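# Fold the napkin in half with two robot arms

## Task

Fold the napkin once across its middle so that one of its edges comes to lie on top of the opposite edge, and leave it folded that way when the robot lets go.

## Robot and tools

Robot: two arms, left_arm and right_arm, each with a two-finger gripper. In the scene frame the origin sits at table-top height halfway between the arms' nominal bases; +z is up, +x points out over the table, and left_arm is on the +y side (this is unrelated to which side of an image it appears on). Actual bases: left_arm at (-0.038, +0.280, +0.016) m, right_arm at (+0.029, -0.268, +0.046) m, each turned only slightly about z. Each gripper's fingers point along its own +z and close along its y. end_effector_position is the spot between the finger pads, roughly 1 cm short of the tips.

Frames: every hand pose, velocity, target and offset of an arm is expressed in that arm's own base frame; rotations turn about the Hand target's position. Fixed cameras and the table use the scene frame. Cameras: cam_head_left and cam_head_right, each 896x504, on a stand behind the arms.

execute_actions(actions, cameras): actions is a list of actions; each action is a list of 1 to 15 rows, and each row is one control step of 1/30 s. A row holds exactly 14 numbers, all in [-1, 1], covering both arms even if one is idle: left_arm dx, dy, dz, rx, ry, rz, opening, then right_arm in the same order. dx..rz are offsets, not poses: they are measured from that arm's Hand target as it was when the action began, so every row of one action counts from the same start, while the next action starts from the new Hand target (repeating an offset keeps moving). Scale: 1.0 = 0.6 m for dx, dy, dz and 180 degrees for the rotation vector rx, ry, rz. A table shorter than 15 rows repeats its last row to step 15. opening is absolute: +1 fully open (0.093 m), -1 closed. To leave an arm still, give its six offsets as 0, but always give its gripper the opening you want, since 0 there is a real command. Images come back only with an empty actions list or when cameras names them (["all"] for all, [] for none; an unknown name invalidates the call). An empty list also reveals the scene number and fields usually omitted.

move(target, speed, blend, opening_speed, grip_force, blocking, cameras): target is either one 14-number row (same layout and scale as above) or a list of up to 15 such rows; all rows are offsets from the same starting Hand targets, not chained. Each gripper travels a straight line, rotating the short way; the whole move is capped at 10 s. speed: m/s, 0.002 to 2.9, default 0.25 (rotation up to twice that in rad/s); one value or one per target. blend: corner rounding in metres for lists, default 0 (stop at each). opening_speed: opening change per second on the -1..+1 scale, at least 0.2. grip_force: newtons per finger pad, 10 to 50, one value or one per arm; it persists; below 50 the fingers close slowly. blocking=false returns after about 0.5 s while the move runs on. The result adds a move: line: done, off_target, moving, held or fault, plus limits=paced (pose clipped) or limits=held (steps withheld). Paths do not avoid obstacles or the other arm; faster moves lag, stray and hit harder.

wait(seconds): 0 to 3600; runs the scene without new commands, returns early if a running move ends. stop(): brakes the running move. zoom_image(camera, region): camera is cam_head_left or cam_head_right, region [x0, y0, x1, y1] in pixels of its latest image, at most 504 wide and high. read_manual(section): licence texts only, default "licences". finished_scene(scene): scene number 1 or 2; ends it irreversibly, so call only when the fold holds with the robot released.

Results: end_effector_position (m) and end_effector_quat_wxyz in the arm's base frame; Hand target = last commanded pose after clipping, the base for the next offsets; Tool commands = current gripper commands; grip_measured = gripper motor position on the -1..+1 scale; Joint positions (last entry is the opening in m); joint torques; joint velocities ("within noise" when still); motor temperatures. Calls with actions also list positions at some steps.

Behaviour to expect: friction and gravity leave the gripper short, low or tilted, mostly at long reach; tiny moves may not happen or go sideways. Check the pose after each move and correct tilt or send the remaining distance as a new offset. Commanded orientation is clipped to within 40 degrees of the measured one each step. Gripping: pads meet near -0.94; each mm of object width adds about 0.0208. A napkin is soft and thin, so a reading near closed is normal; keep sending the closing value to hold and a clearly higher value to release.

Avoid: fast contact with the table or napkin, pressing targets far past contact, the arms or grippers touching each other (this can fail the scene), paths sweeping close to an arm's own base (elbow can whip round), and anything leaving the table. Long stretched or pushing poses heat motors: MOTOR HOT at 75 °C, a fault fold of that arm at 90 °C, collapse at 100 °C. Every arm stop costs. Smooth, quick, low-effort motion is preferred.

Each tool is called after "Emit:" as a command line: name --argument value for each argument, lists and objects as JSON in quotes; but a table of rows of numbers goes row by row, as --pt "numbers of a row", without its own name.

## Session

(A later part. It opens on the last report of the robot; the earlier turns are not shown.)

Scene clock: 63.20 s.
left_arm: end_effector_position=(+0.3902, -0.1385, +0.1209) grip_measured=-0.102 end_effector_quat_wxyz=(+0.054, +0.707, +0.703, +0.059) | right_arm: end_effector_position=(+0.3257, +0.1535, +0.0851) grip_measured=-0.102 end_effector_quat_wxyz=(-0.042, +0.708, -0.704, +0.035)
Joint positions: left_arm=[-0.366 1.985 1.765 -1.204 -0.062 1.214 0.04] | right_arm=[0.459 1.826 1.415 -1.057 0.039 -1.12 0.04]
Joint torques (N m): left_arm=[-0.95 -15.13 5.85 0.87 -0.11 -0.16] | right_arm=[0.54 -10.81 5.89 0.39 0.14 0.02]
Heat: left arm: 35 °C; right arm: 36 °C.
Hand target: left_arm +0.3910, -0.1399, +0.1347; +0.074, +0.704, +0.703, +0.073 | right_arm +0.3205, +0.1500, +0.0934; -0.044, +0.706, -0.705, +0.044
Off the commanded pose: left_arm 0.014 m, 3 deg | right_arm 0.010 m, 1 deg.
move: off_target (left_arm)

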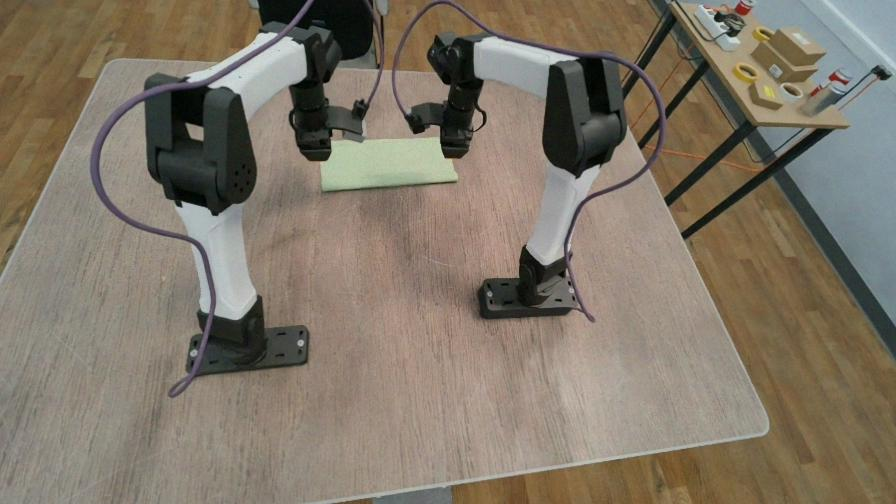

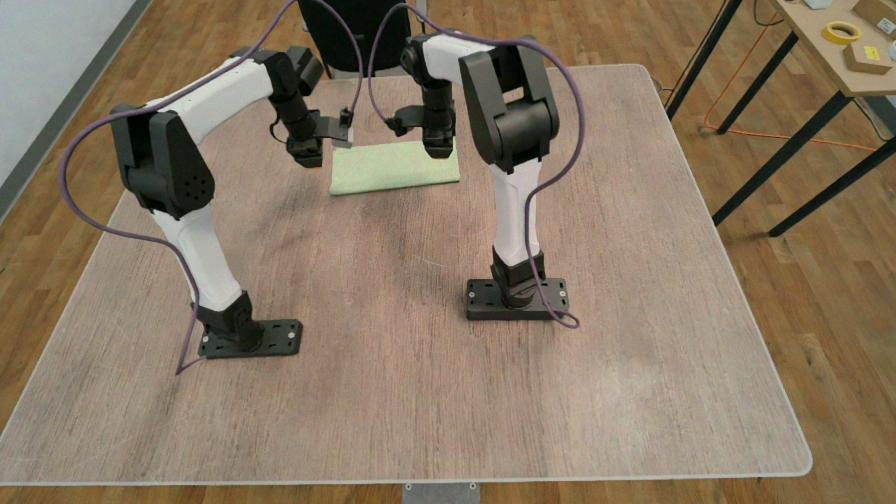

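Emit:
move --target '[-0.22, 0.05, 0.05, 0, 0, 0, -0.1, -0.22, -0.05, 0.05, 0, 0, 0, -0.1]' --speed 0.3 --cameras '["all"]'

Emit:
zoom_image --camera "cam_head_left" --region '[300, 120, 480, 210]'

Emit:
zoom_image --camera "cam_head_right" --region '[300, 120, 480, 210]'

Scene clock: 64.90 s.
left_arm: end_effector_position=(+0.2653, -0.1123, +0.1619) grip_measured=-0.102 end_effector_quat_wxyz=(+0.075, +0.705, +0.702, +0.068) | right_arm: end_effector_position=(+0.1934, +0.1253, +0.1232) grip_measured=-0.102 end_effector_quat_wxyz=(-0.049, +0.708, -0.704, +0.037)
Joint positions: left_arm=[-0.446 1.462 1.315 -1.236 -0.078 1.135 0.04] | right_arm=[0.616 1.309 1.051 -1.203 0.057 -0.964 0.04]
Joint torques (N m): left_arm=[-1.03 -8.39 5.81 0.64 -0.11 -0.17] | right_arm=[0.66 -5.24 5.93 0.44 0.17 0]
Heat: left arm: 35 °C; right arm: 36 °C.
Hand target: left_arm +0.2589, -0.1100, +0.1648; +0.075, +0.704, +0.703, +0.073 | right_arm +0.1885, +0.1200, +0.1235; -0.045, +0.706, -0.705, +0.044
Off the commanded pose: left_arm 0.007 m, 1 deg | right_arm 0.007 m, 1 deg.
move: done

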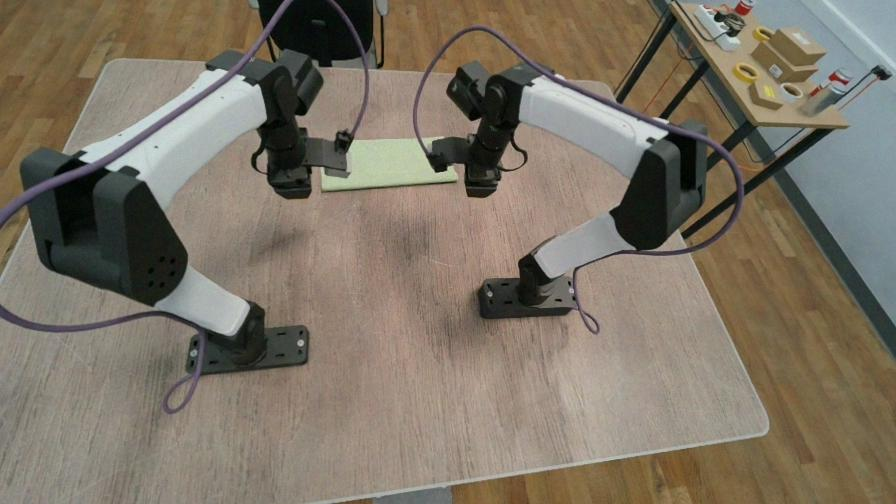

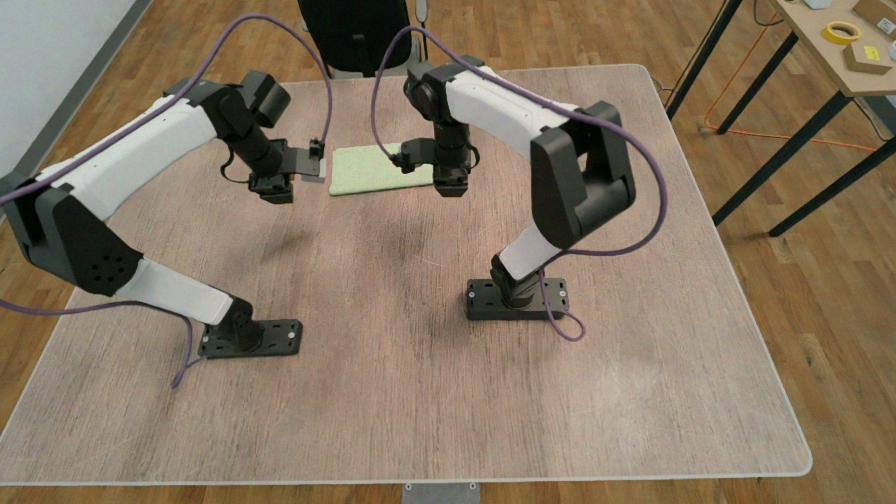

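Scaled by 2.800 from the camera's image (finer frame: 1280x720).

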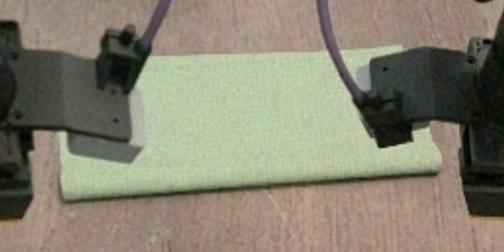

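Scaled by 2.800 from the camera's image (finer frame: 1280x720).

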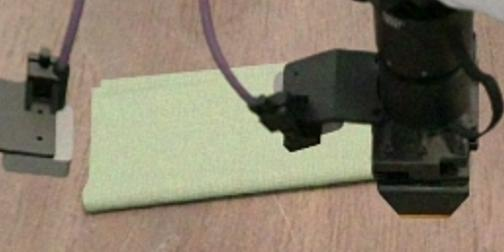

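Emit:
finished_scene --scene 1

The scene is finished: the task was done.


## Next scene

The same job, from a new start.

Emit:
execute_actions --actions '[]' --cameras '["all"]'

Emit:
zoom_image --camera "cam_head_left" --region '[270, 80, 510, 260]'

Emit:
zoom_image --camera "cam_head_right" --region '[270, 80, 510, 260]'

Scene clock: 0.00 s.
left_arm: end_effector_position=(+0.3833, +0.0359, +0.0869) grip_measured=+1.000 end_effector_quat_wxyz=(+0.561, -0.090, +0.813, +0.126) | right_arm: end_effector_position=(+0.3843, -0.0245, +0.0874) grip_measured=+1.000 end_effector_quat_wxyz=(+0.569, +0.060, +0.818, -0.053)
Joint positions: left_arm=[-0.067 1.572 0.372 0.827 -0.374 -0.032 0.093] | right_arm=[0.006 1.545 0.351 0.836 0.16 0.04 0.093]
Joint velocities: within noise
Joint torques (N m): no reading
Motor temperatures (°C): left_arm=[23 27 21 23 21 20 21] | right_arm=[21 28 22 23 20 23 20]
Heat: left arm: 27 °C; right arm: 28 °C.
Hand target: left_arm +0.3866, +0.0358, +0.0938; +0.570, -0.092, +0.807, +0.124 | right_arm +0.3867, -0.0244, +0.0918; +0.574, +0.060, +0.815, -0.052
Tool commands: left_gripper/opening=+1.0 right_gripper/opening=+1.0

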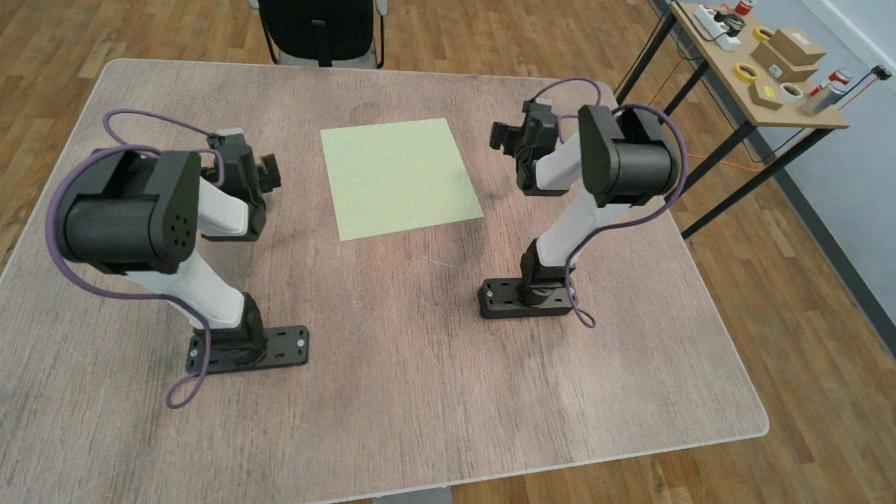

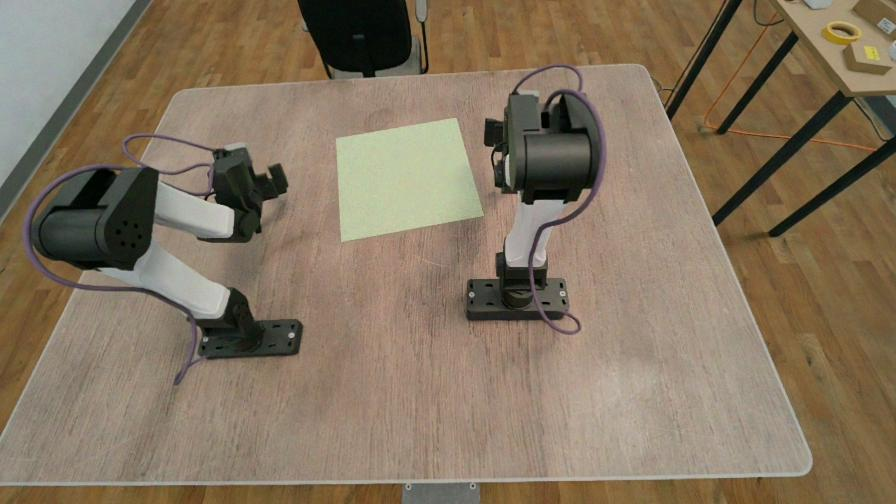

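Scaled by 2.100 from the camera's image (finer frame: 1280x720).

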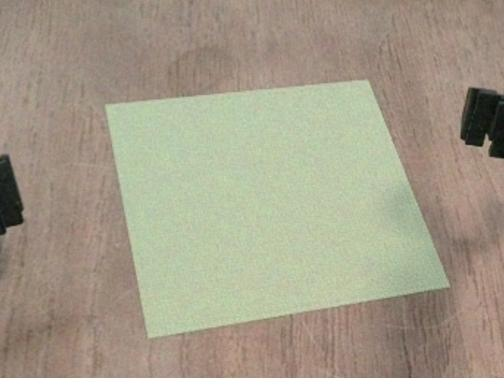

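Scaled by 2.100 from the camera's image (finer frame: 1280x720).

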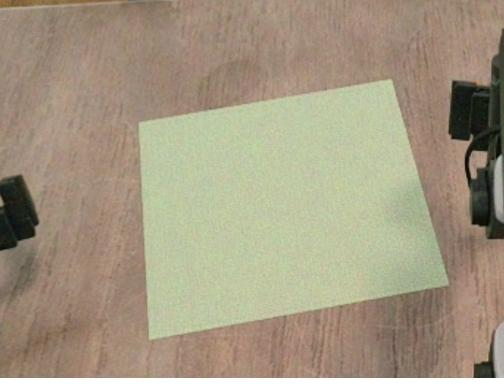

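Emit:
move --pt "-0.111 -0.193 0.2103 0.2113 0.3855 -0.4513 -0.1 -0.1278 0.1073 0.1803 -0.3176 0.3168 0.5177 -0.1" --pt "-0.2047 -0.3752 -0.0397 0.2113 0.3855 -0.4513 -0.1 -0.2308 0.178 -0.0863 -0.3176 0.3168 0.5177 -0.1" --pt "-0.2047 -0.3752 -0.1263 0.2113 0.3855 -0.4513 -0.1 -0.2308 0.178 -0.1763 -0.3176 0.3168 0.5177 -0.1" --speed '[0.5, 0.25, 0.15]' --blend '[0.03, 0.01, 0]' --cameras '["all"]'

Emit:
zoom_image --camera "cam_head_left" --region '[310, 150, 510, 260]'

Emit:
zoom_image --camera "cam_head_right" --region '[310, 150, 510, 260]'

Scene clock: 6.37 s.
left_arm: end_effector_position=(+0.2655, -0.1901, +0.0266) grip_measured=-0.097 end_effector_quat_wxyz=(+0.008, +0.657, +0.754, -0.004) | right_arm: end_effector_position=(+0.2514, +0.0848, -0.0064) grip_measured=-0.098 end_effector_quat_wxyz=(-0.012, +0.770, -0.638, -0.002)
Joint positions: left_arm=[-0.617 1.842 1.2 -0.913 0.009 0.817 0.041] | right_arm=[0.315 1.688 0.861 -0.726 -0.016 -1.443 0.041]
Joint torques (N m): left_arm=[-0.9 -7.12 4.88 0.58 -0.11 -0.11] | right_arm=[0.5 -4.12 4.98 0.43 0.11 -0.02]
Heat: left arm: 27 °C; right arm: 28 °C.
Hand target: left_arm +0.2639, -0.1893, +0.0180; +0.001, +0.656, +0.755, +0.001 | right_arm +0.2482, +0.0824, -0.0140; +0.000, +0.769, -0.639, +0.000
Off the commanded pose: left_arm 0.009 m, 1 deg | right_arm 0.009 m, 1 deg.
move: done

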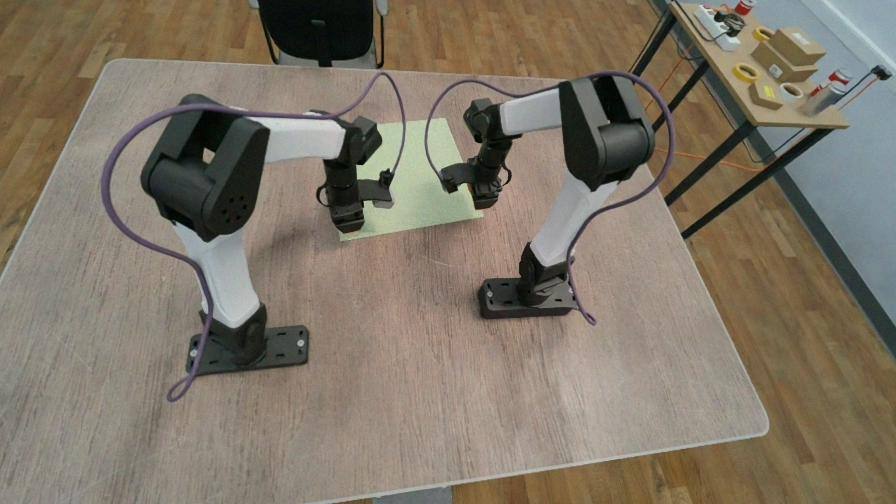

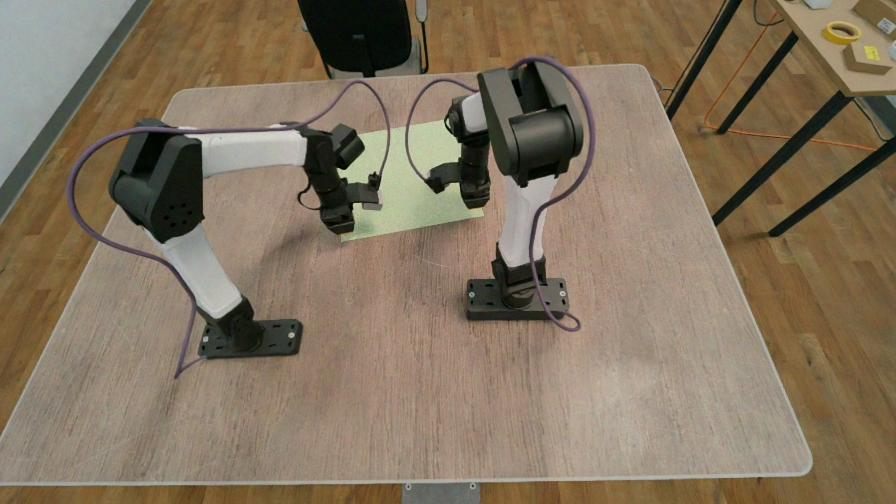

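Scaled by 2.520 from the camera's image (finer frame: 1280x720).

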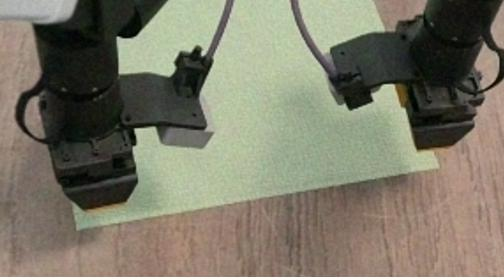

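Scaled by 2.520 from the camera's image (finer frame: 1280x720).

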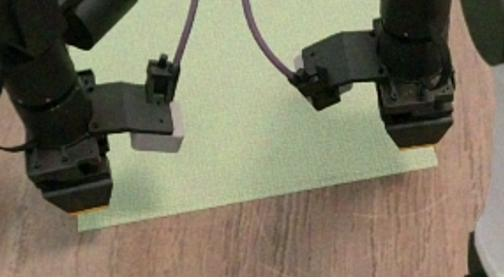

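Emit:
move --pt "0 0 -0.02 0 0 0 -0.1 -0.0027 0.0198 -0.02 0 0 0 -0.1" --pt "0 0 -0.09 0 0 0 -0.1 -0.0027 0.0198 -0.0925 0 0 0 -0.1" --pt "0 0 -0.09 0 0 0 -0.6 -0.0027 0.0198 -0.0925 0 0 0 -0.6" --speed '[0.1, 0.05, 0.1]' --blend '[0.004, 0, 0]' --opening_speed 0.4 --cameras '["all"]'

Emit:
zoom_image --camera "cam_head_left" --region '[310, 150, 510, 260]'

Emit:
zoom_image --camera "cam_head_right" --region '[310, 150, 510, 260]'

Scene clock: 9.63 s.
left_arm: end_effector_position=(+0.2688, -0.1906, -0.0060) grip_measured=-0.596 end_effector_quat_wxyz=(+0.015, +0.656, +0.755, +0.001) | right_arm: end_effector_position=(+0.2478, +0.0958, -0.0412) grip_measured=-0.595 end_effector_quat_wxyz=(-0.006, +0.770, -0.639, -0.005)
Joint positions: left_arm=[-0.617 1.896 1.127 -0.771 0.001 0.813 0.017] | right_arm=[0.359 1.792 0.812 -0.586 -0.015 -1.397 0.017]
Joint torques (N m): left_arm=[-0.92 -3.11 1.73 1.33 -0.03 -0.11] | right_arm=[0.46 -0.32 1.8 1.39 0.09 -0.05]
Heat: left arm: 27 °C; right arm: 28 °C.
Hand target: left_arm +0.2639, -0.1894, -0.0359; +0.001, +0.656, +0.755, +0.001 | right_arm +0.2465, +0.0943, -0.0695; +0.000, +0.769, -0.639, -0.001
Off the commanded pose: left_arm 0.030 m, 2 deg | right_arm 0.028 m, 1 deg.
move: off_target (left_arm, right_arm); target 3's new opening was sent with left_arm's hand 0.030 m and 1 deg from that target

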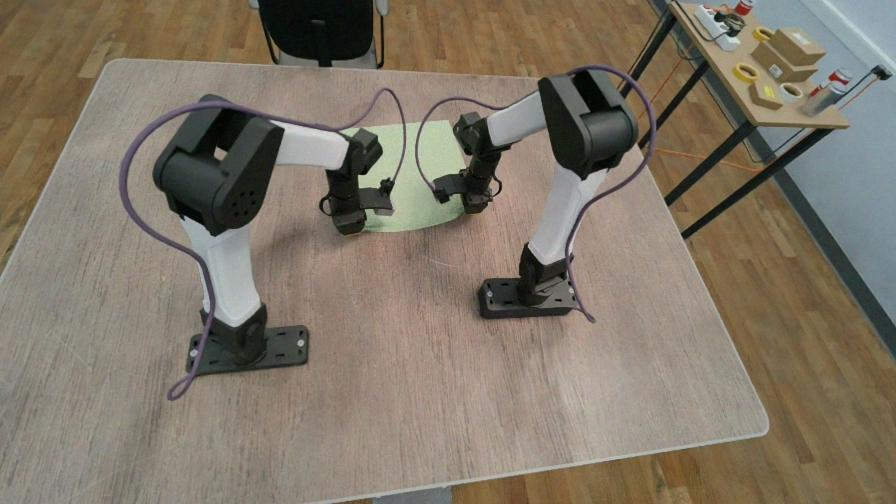

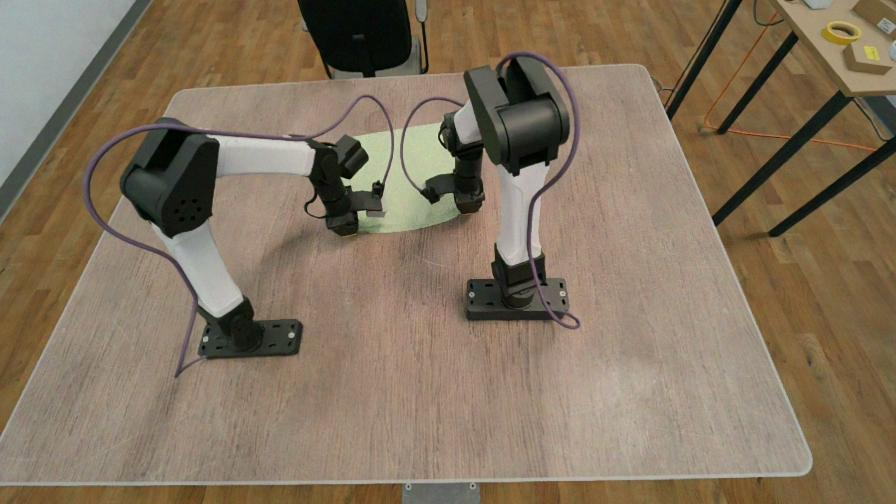

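Scaled by 2.520 from the camera's image (finer frame: 1280x720).

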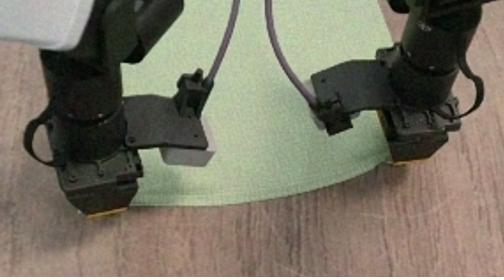

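Scaled by 2.520 from the camera's image (finer frame: 1280x720).

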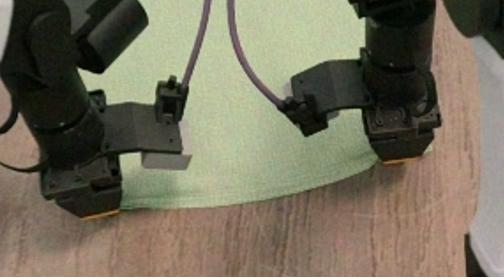

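Emit:
move --pt "0 0 0 0 0 0 -1 0 0 0 0 0 0 -1" --pt "0 0 0.1 0 0 0 -1 0 0 0.1 0 0 0 -1" --pt "-0.0823 -0.013 0.11 0 0 0 -1 -0.0823 -0.013 0.11 0 0 0 -1" --speed '[0.1, 0.1, 0.12]' --blend '[0, 0.01, 0]' --opening_speed 0.5 --cameras '["all"]'

Emit:
zoom_image --camera "cam_head_left" --region '[290, 90, 530, 260]'

Emit:
zoom_image --camera "cam_head_right" --region '[290, 90, 530, 260]'

Scene clock: 13.00 s.
left_arm: end_effector_position=(+0.2193, -0.1994, +0.0237) grip_measured=-0.983 end_effector_quat_wxyz=(-0.002, +0.657, +0.754, +0.000) | right_arm: end_effector_position=(+0.2018, +0.0896, -0.0057) grip_measured=-0.982 end_effector_quat_wxyz=(-0.004, +0.770, -0.638, -0.006)
Joint positions: left_arm=[-0.737 1.757 1.08 -0.898 0.001 0.696 0] | right_arm=[0.406 1.536 0.705 -0.737 -0.015 -1.35 0]
Joint torques (N m): left_arm=[-0.84 -11.06 4.85 0.17 0 -0.14] | right_arm=[0.57 -6.37 4.75 0.1 0.09 -0.01]
Heat: left arm: 28 °C; right arm: 29 °C.
Hand target: left_arm +0.2144, -0.1972, +0.0300; +0.001, +0.656, +0.755, +0.000 | right_arm +0.1972, +0.0865, -0.0035; +0.000, +0.769, -0.639, -0.001
Off the commanded pose: left_arm 0.008 m, 0 deg | right_arm 0.006 m, 1 deg.
move: done

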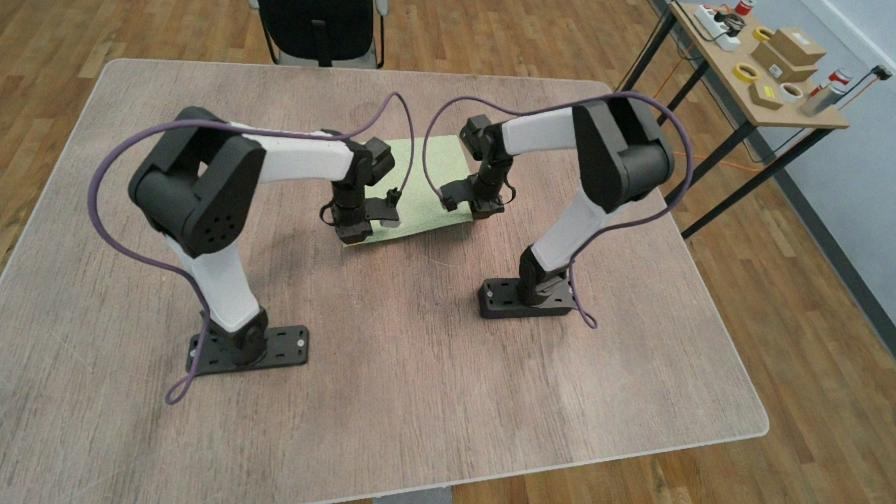

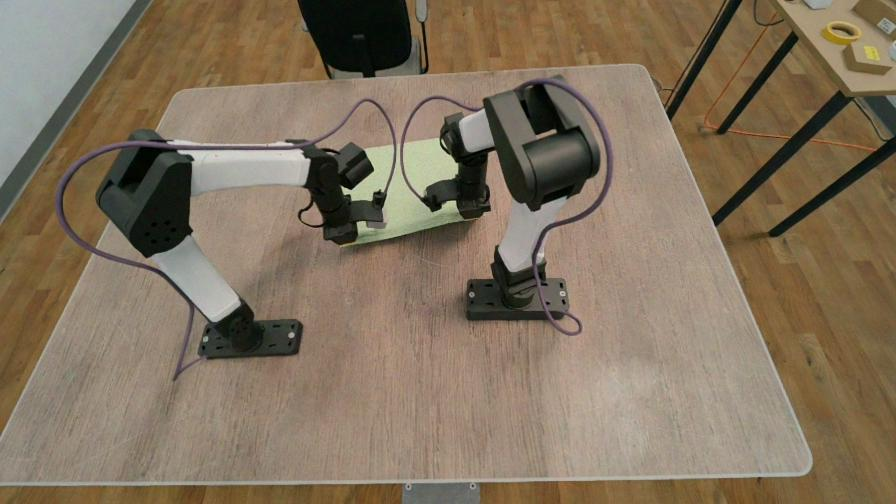

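Scaled by 2.100 from the camera's image (finer frame: 1280x720).

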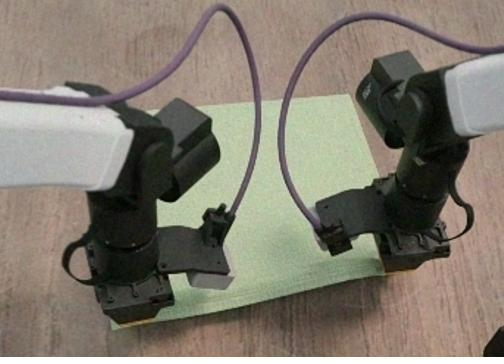

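Scaled by 2.100 from the camera's image (finer frame: 1280x720).

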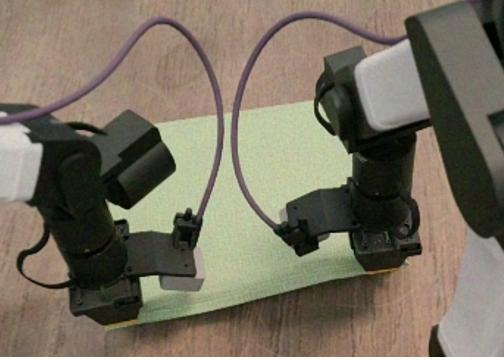

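Emit:
move --pt "0.0762 0.0047 0.095 0 0 0 -1 0.0748 0.0153 0.1017 0 0 0 -1" --pt "0.1505 0.0148 0.1467 0 0 0 -1 0.1487 0.0287 0.15 0 0 0 -1" --pt "0.2247 0.0255 0.18 0 0 0 -1 0.2233 0.0427 0.1833 0 0 0 -1" --pt "0.3353 0.0398 0.1067 0.0023 -0.0165 0 -1 0.335 0.0612 0.11 0 0 0 -1" --pt "0.4097 0.0493 0.0367 0.0046 -0.033 0 -1 0.4038 0.073 0.04 0 0 0 -1" --speed 0.12 --blend '[0.02, 0.02, 0.02, 0.02, 0]' --cameras '["all"]'

Emit:
zoom_image --camera "cam_head_left" --region '[310, 90, 510, 220]'

Emit:
zoom_image --camera "cam_head_right" --region '[310, 90, 510, 220]'

Scene clock: 17.83 s.
left_arm: end_effector_position=(+0.4486, -0.1684, +0.0549) grip_measured=-0.983 end_effector_quat_wxyz=(+0.027, +0.655, +0.755, +0.031) | right_arm: end_effector_position=(+0.4317, +0.1332, +0.0255) grip_measured=-0.982 end_effector_quat_wxyz=(-0.003, +0.768, -0.640, -0.007)
Joint positions: left_arm=[-0.373 2.372 2.129 -1.256 -0.04 1.057 0] | right_arm=[0.294 2.335 1.951 -1.188 -0.015 -1.458 0]
Joint torques (N m): left_arm=[0.21 -11.08 9.5 0.67 -0.1 0.03] | right_arm=[-0.31 -8.7 9.91 0.27 0.09 -0.17]
Heat: left arm: 29 °C; right arm: 30 °C.
Hand target: left_arm +0.4603, -0.1677, +0.0521; +0.035, +0.655, +0.754, +0.040 | right_arm +0.4394, +0.1303, +0.0204; +0.000, +0.769, -0.639, -0.001
Off the commanded pose: left_arm 0.012 m, 1 deg | right_arm 0.010 m, 1 deg.
move: off_target (left_arm)

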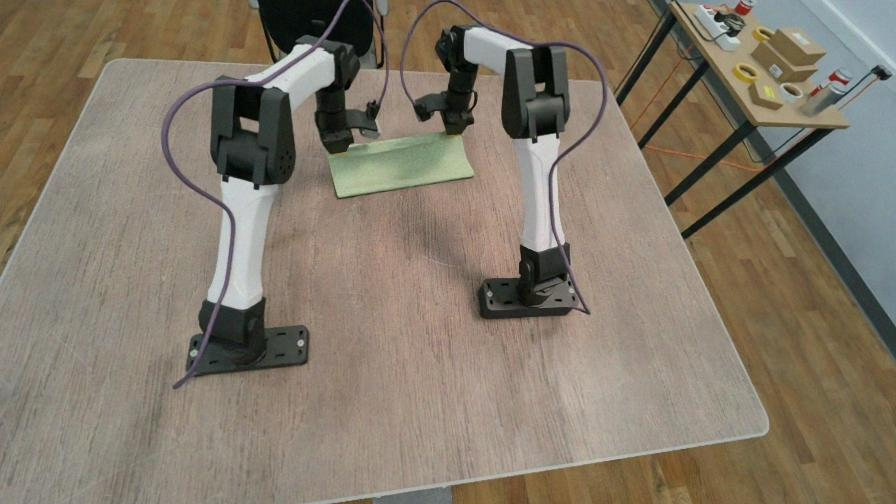

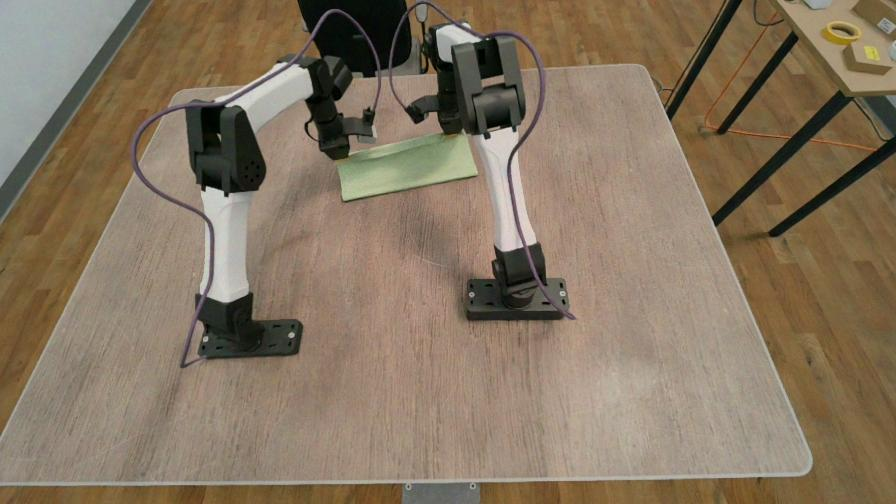

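Scaled by 2.520 from the camera's image (finer frame: 1280x720).

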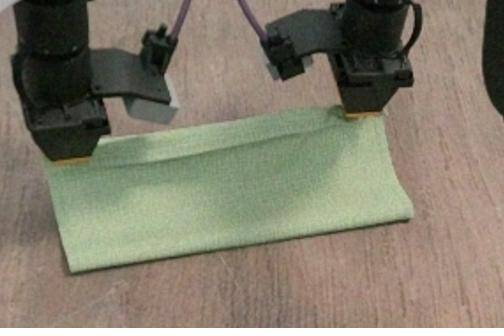

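Scaled by 2.520 from the camera's image (finer frame: 1280x720).

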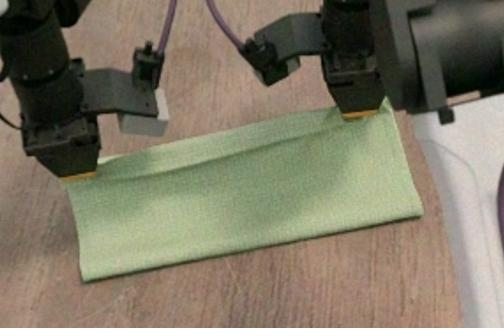

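Emit:
move --target '[0.0462, 0.0063, -0.075, 0, 0, 0, -1, 0.0377, 0.0068, -0.0833, 0, 0, 0, -1]' --speed 0.1 --cameras '["all"]'

Emit:
zoom_image --camera "cam_head_left" --region '[310, 90, 510, 220]'

Emit:
zoom_image --camera "cam_head_right" --region '[310, 90, 510, 220]'

Scene clock: 23.37 s.
left_arm: end_effector_position=(+0.4780, -0.1656, +0.0113) grip_measured=-0.983 end_effector_quat_wxyz=(+0.029, +0.655, +0.755, +0.033) | right_arm: end_effector_position=(+0.4529, +0.1373, -0.0220) grip_measured=-0.982 end_effector_quat_wxyz=(+0.000, +0.768, -0.640, -0.009)
Joint positions: left_arm=[-0.347 2.523 2.228 -1.198 -0.04 1.084 0] | right_arm=[0.289 2.486 2.03 -1.124 -0.015 -1.464 0]
Joint torques (N m): left_arm=[0.16 -11.85 9.52 0.62 -0.08 0.04] | right_arm=[-0.29 -9.21 9.84 0.37 0.07 -0.21]
Heat: left arm: 30 °C; right arm: 32 °C.
Hand target: left_arm +0.4881, -0.1639, +0.0073; +0.035, +0.655, +0.754, +0.040 | right_arm +0.4621, +0.1345, -0.0296; +0.000, +0.769, -0.639, -0.001
Off the commanded pose: left_arm 0.011 m, 1 deg | right_arm 0.012 m, 1 deg.
move: off_target (left_arm, right_arm)

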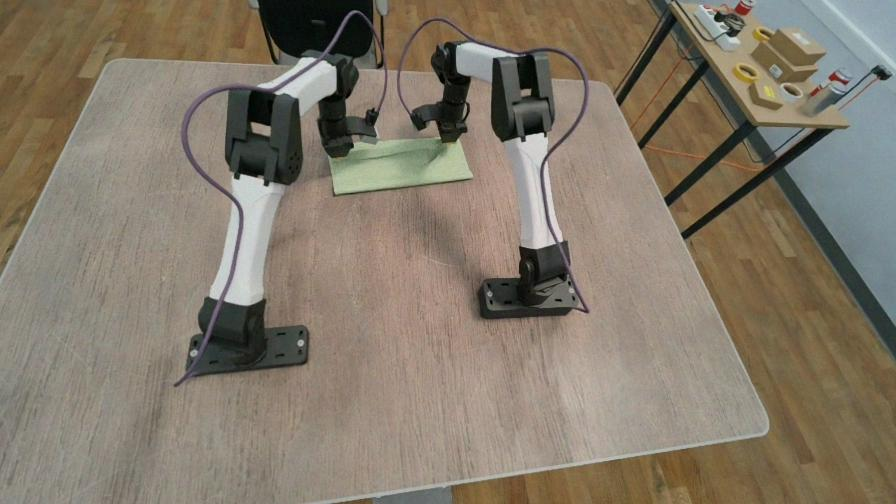

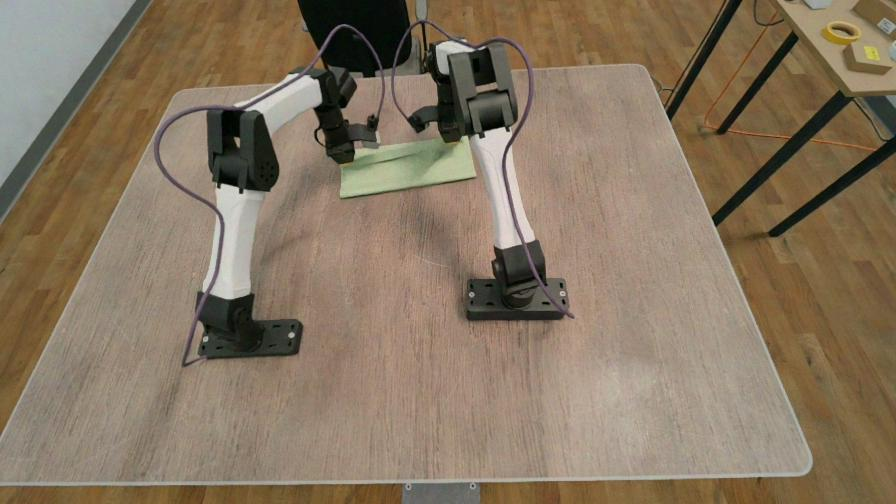

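Scaled by 2.520 from the camera's image (finer frame: 1280x720).

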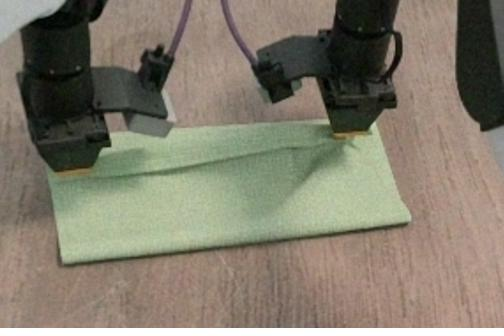

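Scaled by 2.520 from the camera's image (finer frame: 1280x720).

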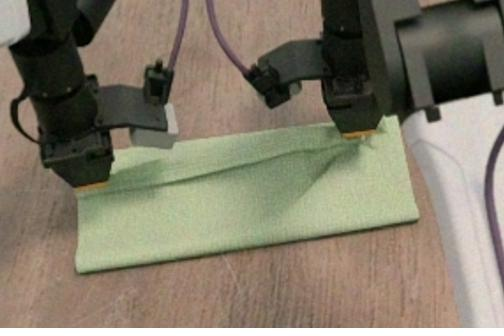

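Emit:
zoom_image --camera "cam_head_left" --region '[420, 110, 490, 190]'

Emit:
zoom_image --camera "cam_head_right" --region '[420, 110, 490, 190]'

Emit:
zoom_image --camera "cam_head_right" --region '[320, 120, 400, 210]'

Scaled by 6.300 from the camera's image (finer frame: 1280x720).

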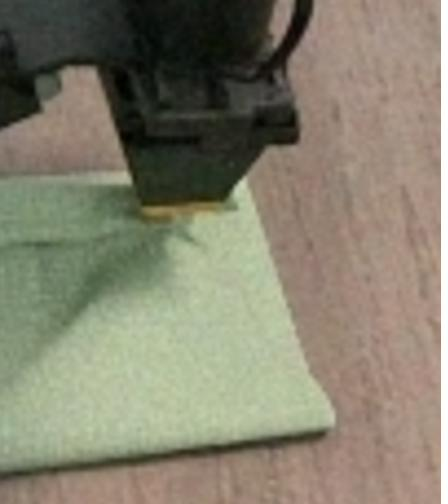

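Scaled by 6.300 from the camera's image (finer frame: 1280x720).

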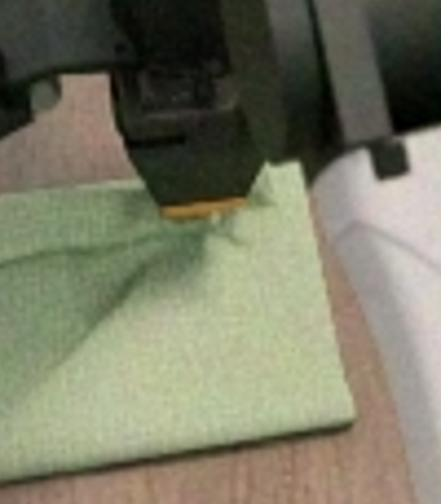

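Scaled by 5.600 from the camera's image (finer frame: 1280x720).

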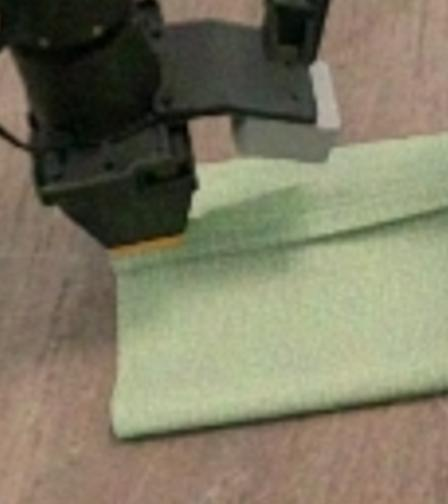

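Emit:
move --pt "0 0 0 0 0 0 -0.1 0 0 0 0 0 0 -0.1" --pt "0 0 0.12 0 0 0 -0.1 0 0 0.12 0 0 0 -0.1" --pt "-0.3 0.05 0.22 0 0 0 -0.1 -0.3 -0.07 0.22 0 0 0 -0.1" --opening_speed 0.6 --speed '[0.1, 0.1, 0.3]' --blend '[0, 0.02, 0]' --cameras '["all"]'

Emit:
zoom_image --camera "cam_head_left" --region '[310, 110, 500, 210]'

Emit:
zoom_image --camera "cam_head_right" --region '[310, 110, 500, 210]'

Scene clock: 29.17 s.
left_arm: end_effector_position=(+0.3077, -0.1333, +0.1311) grip_measured=-0.103 end_effector_quat_wxyz=(+0.017, +0.657, +0.753, +0.029) | right_arm: end_effector_position=(+0.2819, +0.0933, +0.0973) grip_measured=-0.102 end_effector_quat_wxyz=(+0.009, +0.770, -0.638, -0.015)
Joint positions: left_arm=[-0.432 1.766 1.528 -1.284 -0.047 1.003 0.04] | right_arm=[0.311 1.704 1.322 -1.221 -0.015 -1.447 0.04]
Joint torques (N m): left_arm=[-0.88 -12.05 5.34 0.69 -0.12 -0.16] | right_arm=[0.51 -9.02 5.76 0.34 0.06 -0.01]
Motor temperatures (°C): left_arm=[23 32 24 23 21 20 21] | right_arm=[21 35 26 23 20 23 20]
Heat: left arm: 32 °C; right arm: 35 °C.
Hand target: left_arm +0.3081, -0.1338, +0.1392; +0.035, +0.655, +0.754, +0.040 | right_arm +0.2821, +0.0925, +0.1025; +0.000, +0.769, -0.639, +0.000
Off the commanded pose: left_arm 0.008 m, 2 deg | right_arm 0.005 m, 2 deg.
move: done

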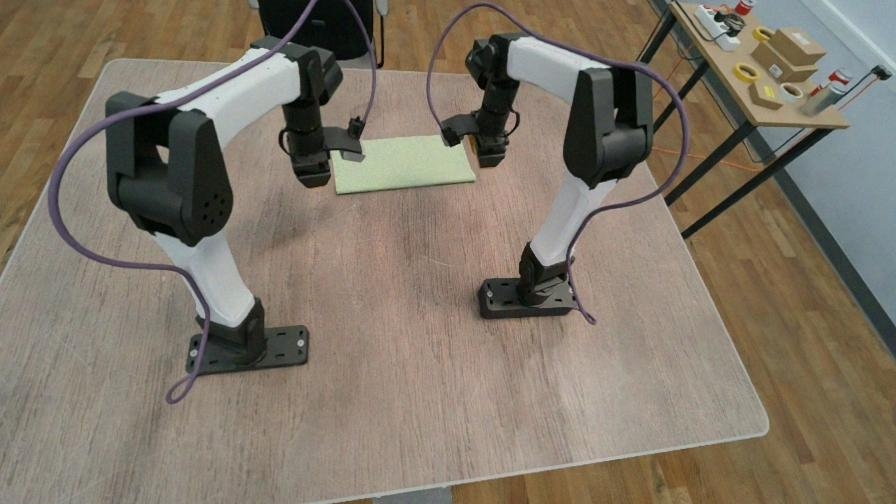

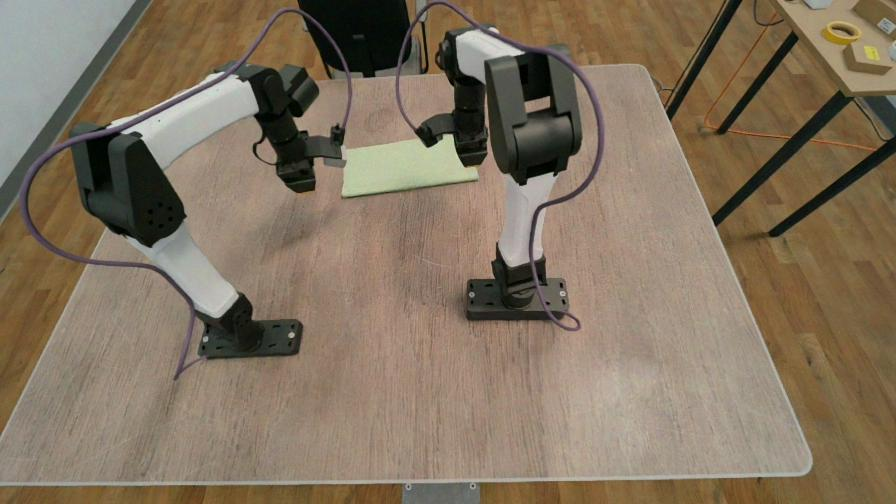

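Scaled by 2.653 from the camera's image (finer frame: 1280x720).

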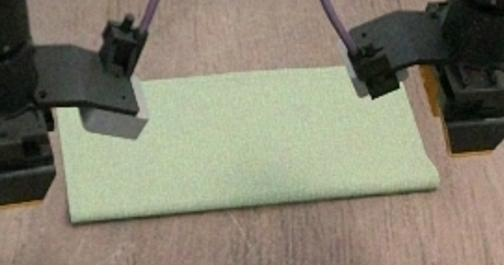

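Scaled by 2.653 from the camera's image (finer frame: 1280x720).

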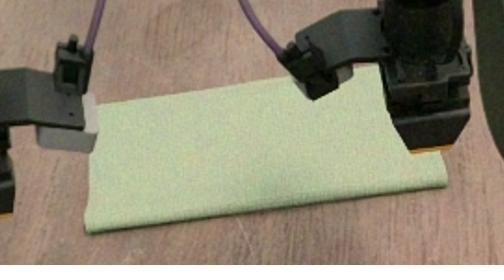

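Emit:
move --target '[-0.12, 0.17, 0.05, 0, 0, 0, -0.1, -0.12, -0.2, 0.05, 0, 0, 0, -0.1]' --speed 0.3 --cameras '["all"]'

Emit:
zoom_image --camera "cam_head_left" --region '[320, 120, 490, 210]'

Emit:
zoom_image --camera "cam_head_right" --region '[320, 120, 490, 210]'

Scene clock: 34.33 s.
left_arm: end_effector_position=(+0.2431, -0.0332, +0.1681) grip_measured=-0.103 end_effector_quat_wxyz=(+0.035, +0.654, +0.754, +0.045) | right_arm: end_effector_position=(+0.2149, -0.0271, +0.1301) grip_measured=-0.102 end_effector_quat_wxyz=(+0.001, +0.768, -0.641, -0.002)
Joint positions: left_arm=[-0.164 1.38 1.284 -1.369 -0.041 1.267 0.04] | right_arm=[-0.126 1.362 1.124 -1.337 0 -1.876 0.04]
Joint torques (N m): left_arm=[0.29 -6.97 5.35 0.4 0.08 0.04] | right_arm=[-0.17 -5.2 6.32 0.12 -0.03 -0.22]
Heat: left arm: 33 °C; right arm: 35 °C.
Hand target: left_arm +0.2361, -0.0318, +0.1692; +0.035, +0.655, +0.754, +0.040 | right_arm +0.2101, -0.0275, +0.1326; +0.000, +0.769, -0.639, -0.001
Off the commanded pose: left_arm 0.007 m, 1 deg | right_arm 0.005 m, 0 deg.
move: done

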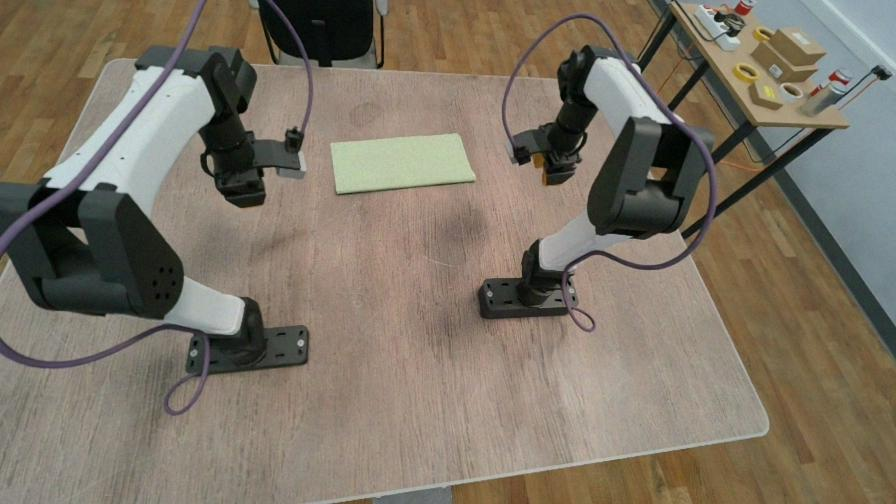

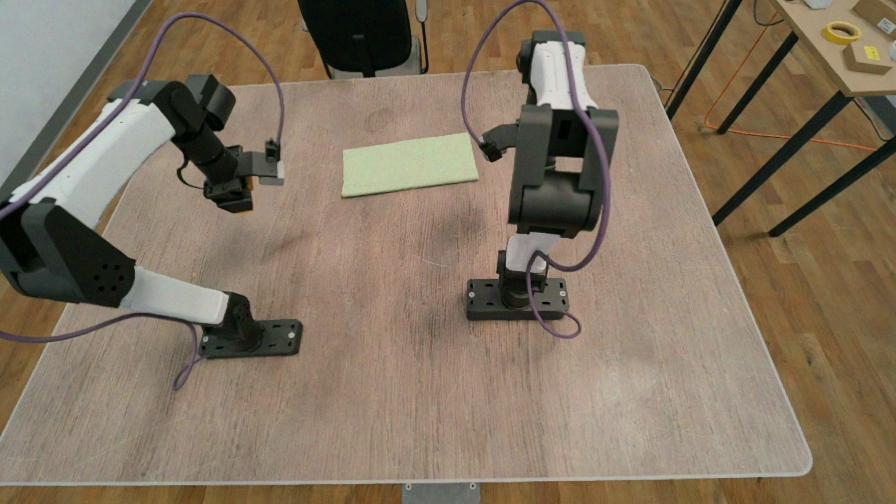

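Scaled by 2.965 from the camera's image (finer frame: 1280x720).

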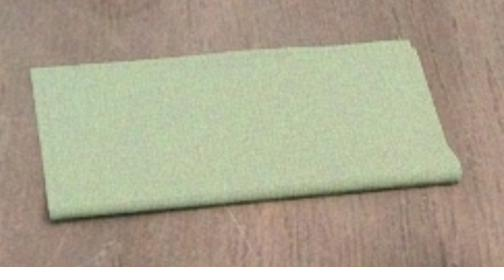

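Scaled by 2.965 from the camera's image (finer frame: 1280x720).

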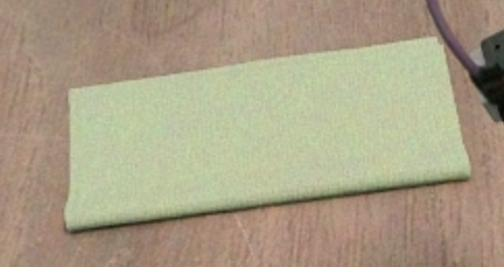

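Emit:
zoom_image --camera "cam_head_left" --region '[435, 122, 485, 162]'

Emit:
zoom_image --camera "cam_head_right" --region '[440, 122, 490, 162]'

Emit:
zoom_image --camera "cam_head_right" --region '[330, 135, 380, 175]'

Emit:
zoom_image --camera "cam_head_left" --region '[320, 130, 370, 170]'

Scaled by 10.080 from the camera's image (finer frame: 1280x720).

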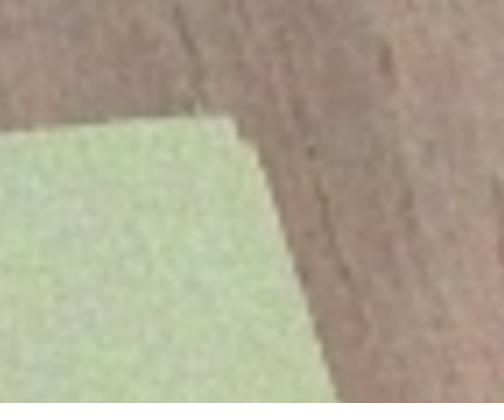

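Scaled by 10.080 from the camera's image (finer frame: 1280x720).

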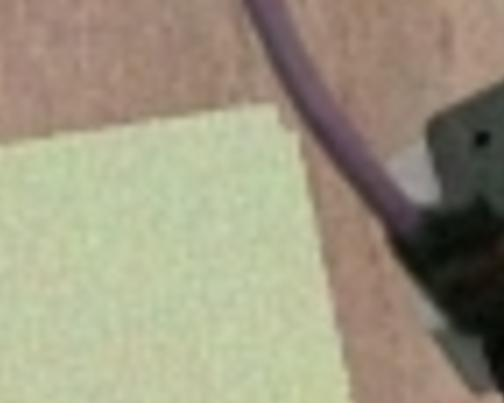

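Scaled by 10.080 from the camera's image (finer frame: 1280x720).

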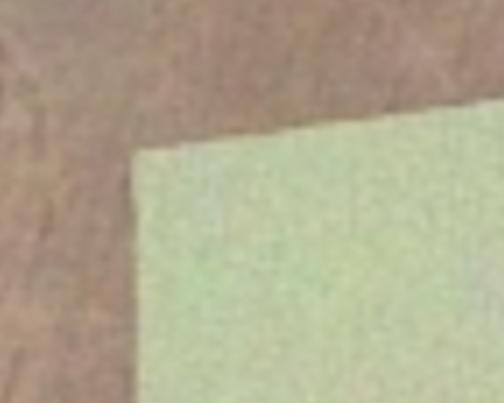

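Scaled by 10.080 from the camera's image (finer frame: 1280x720).

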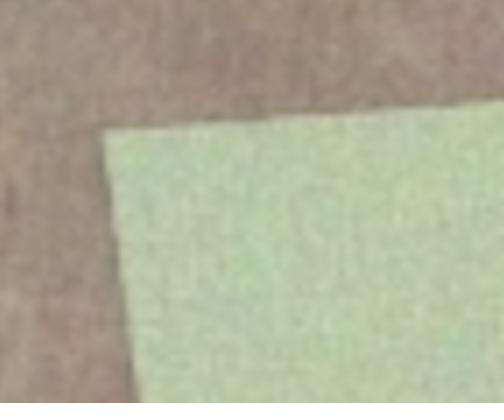

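Emit:
finished_scene --scene 2

The scene is finished: the task was done.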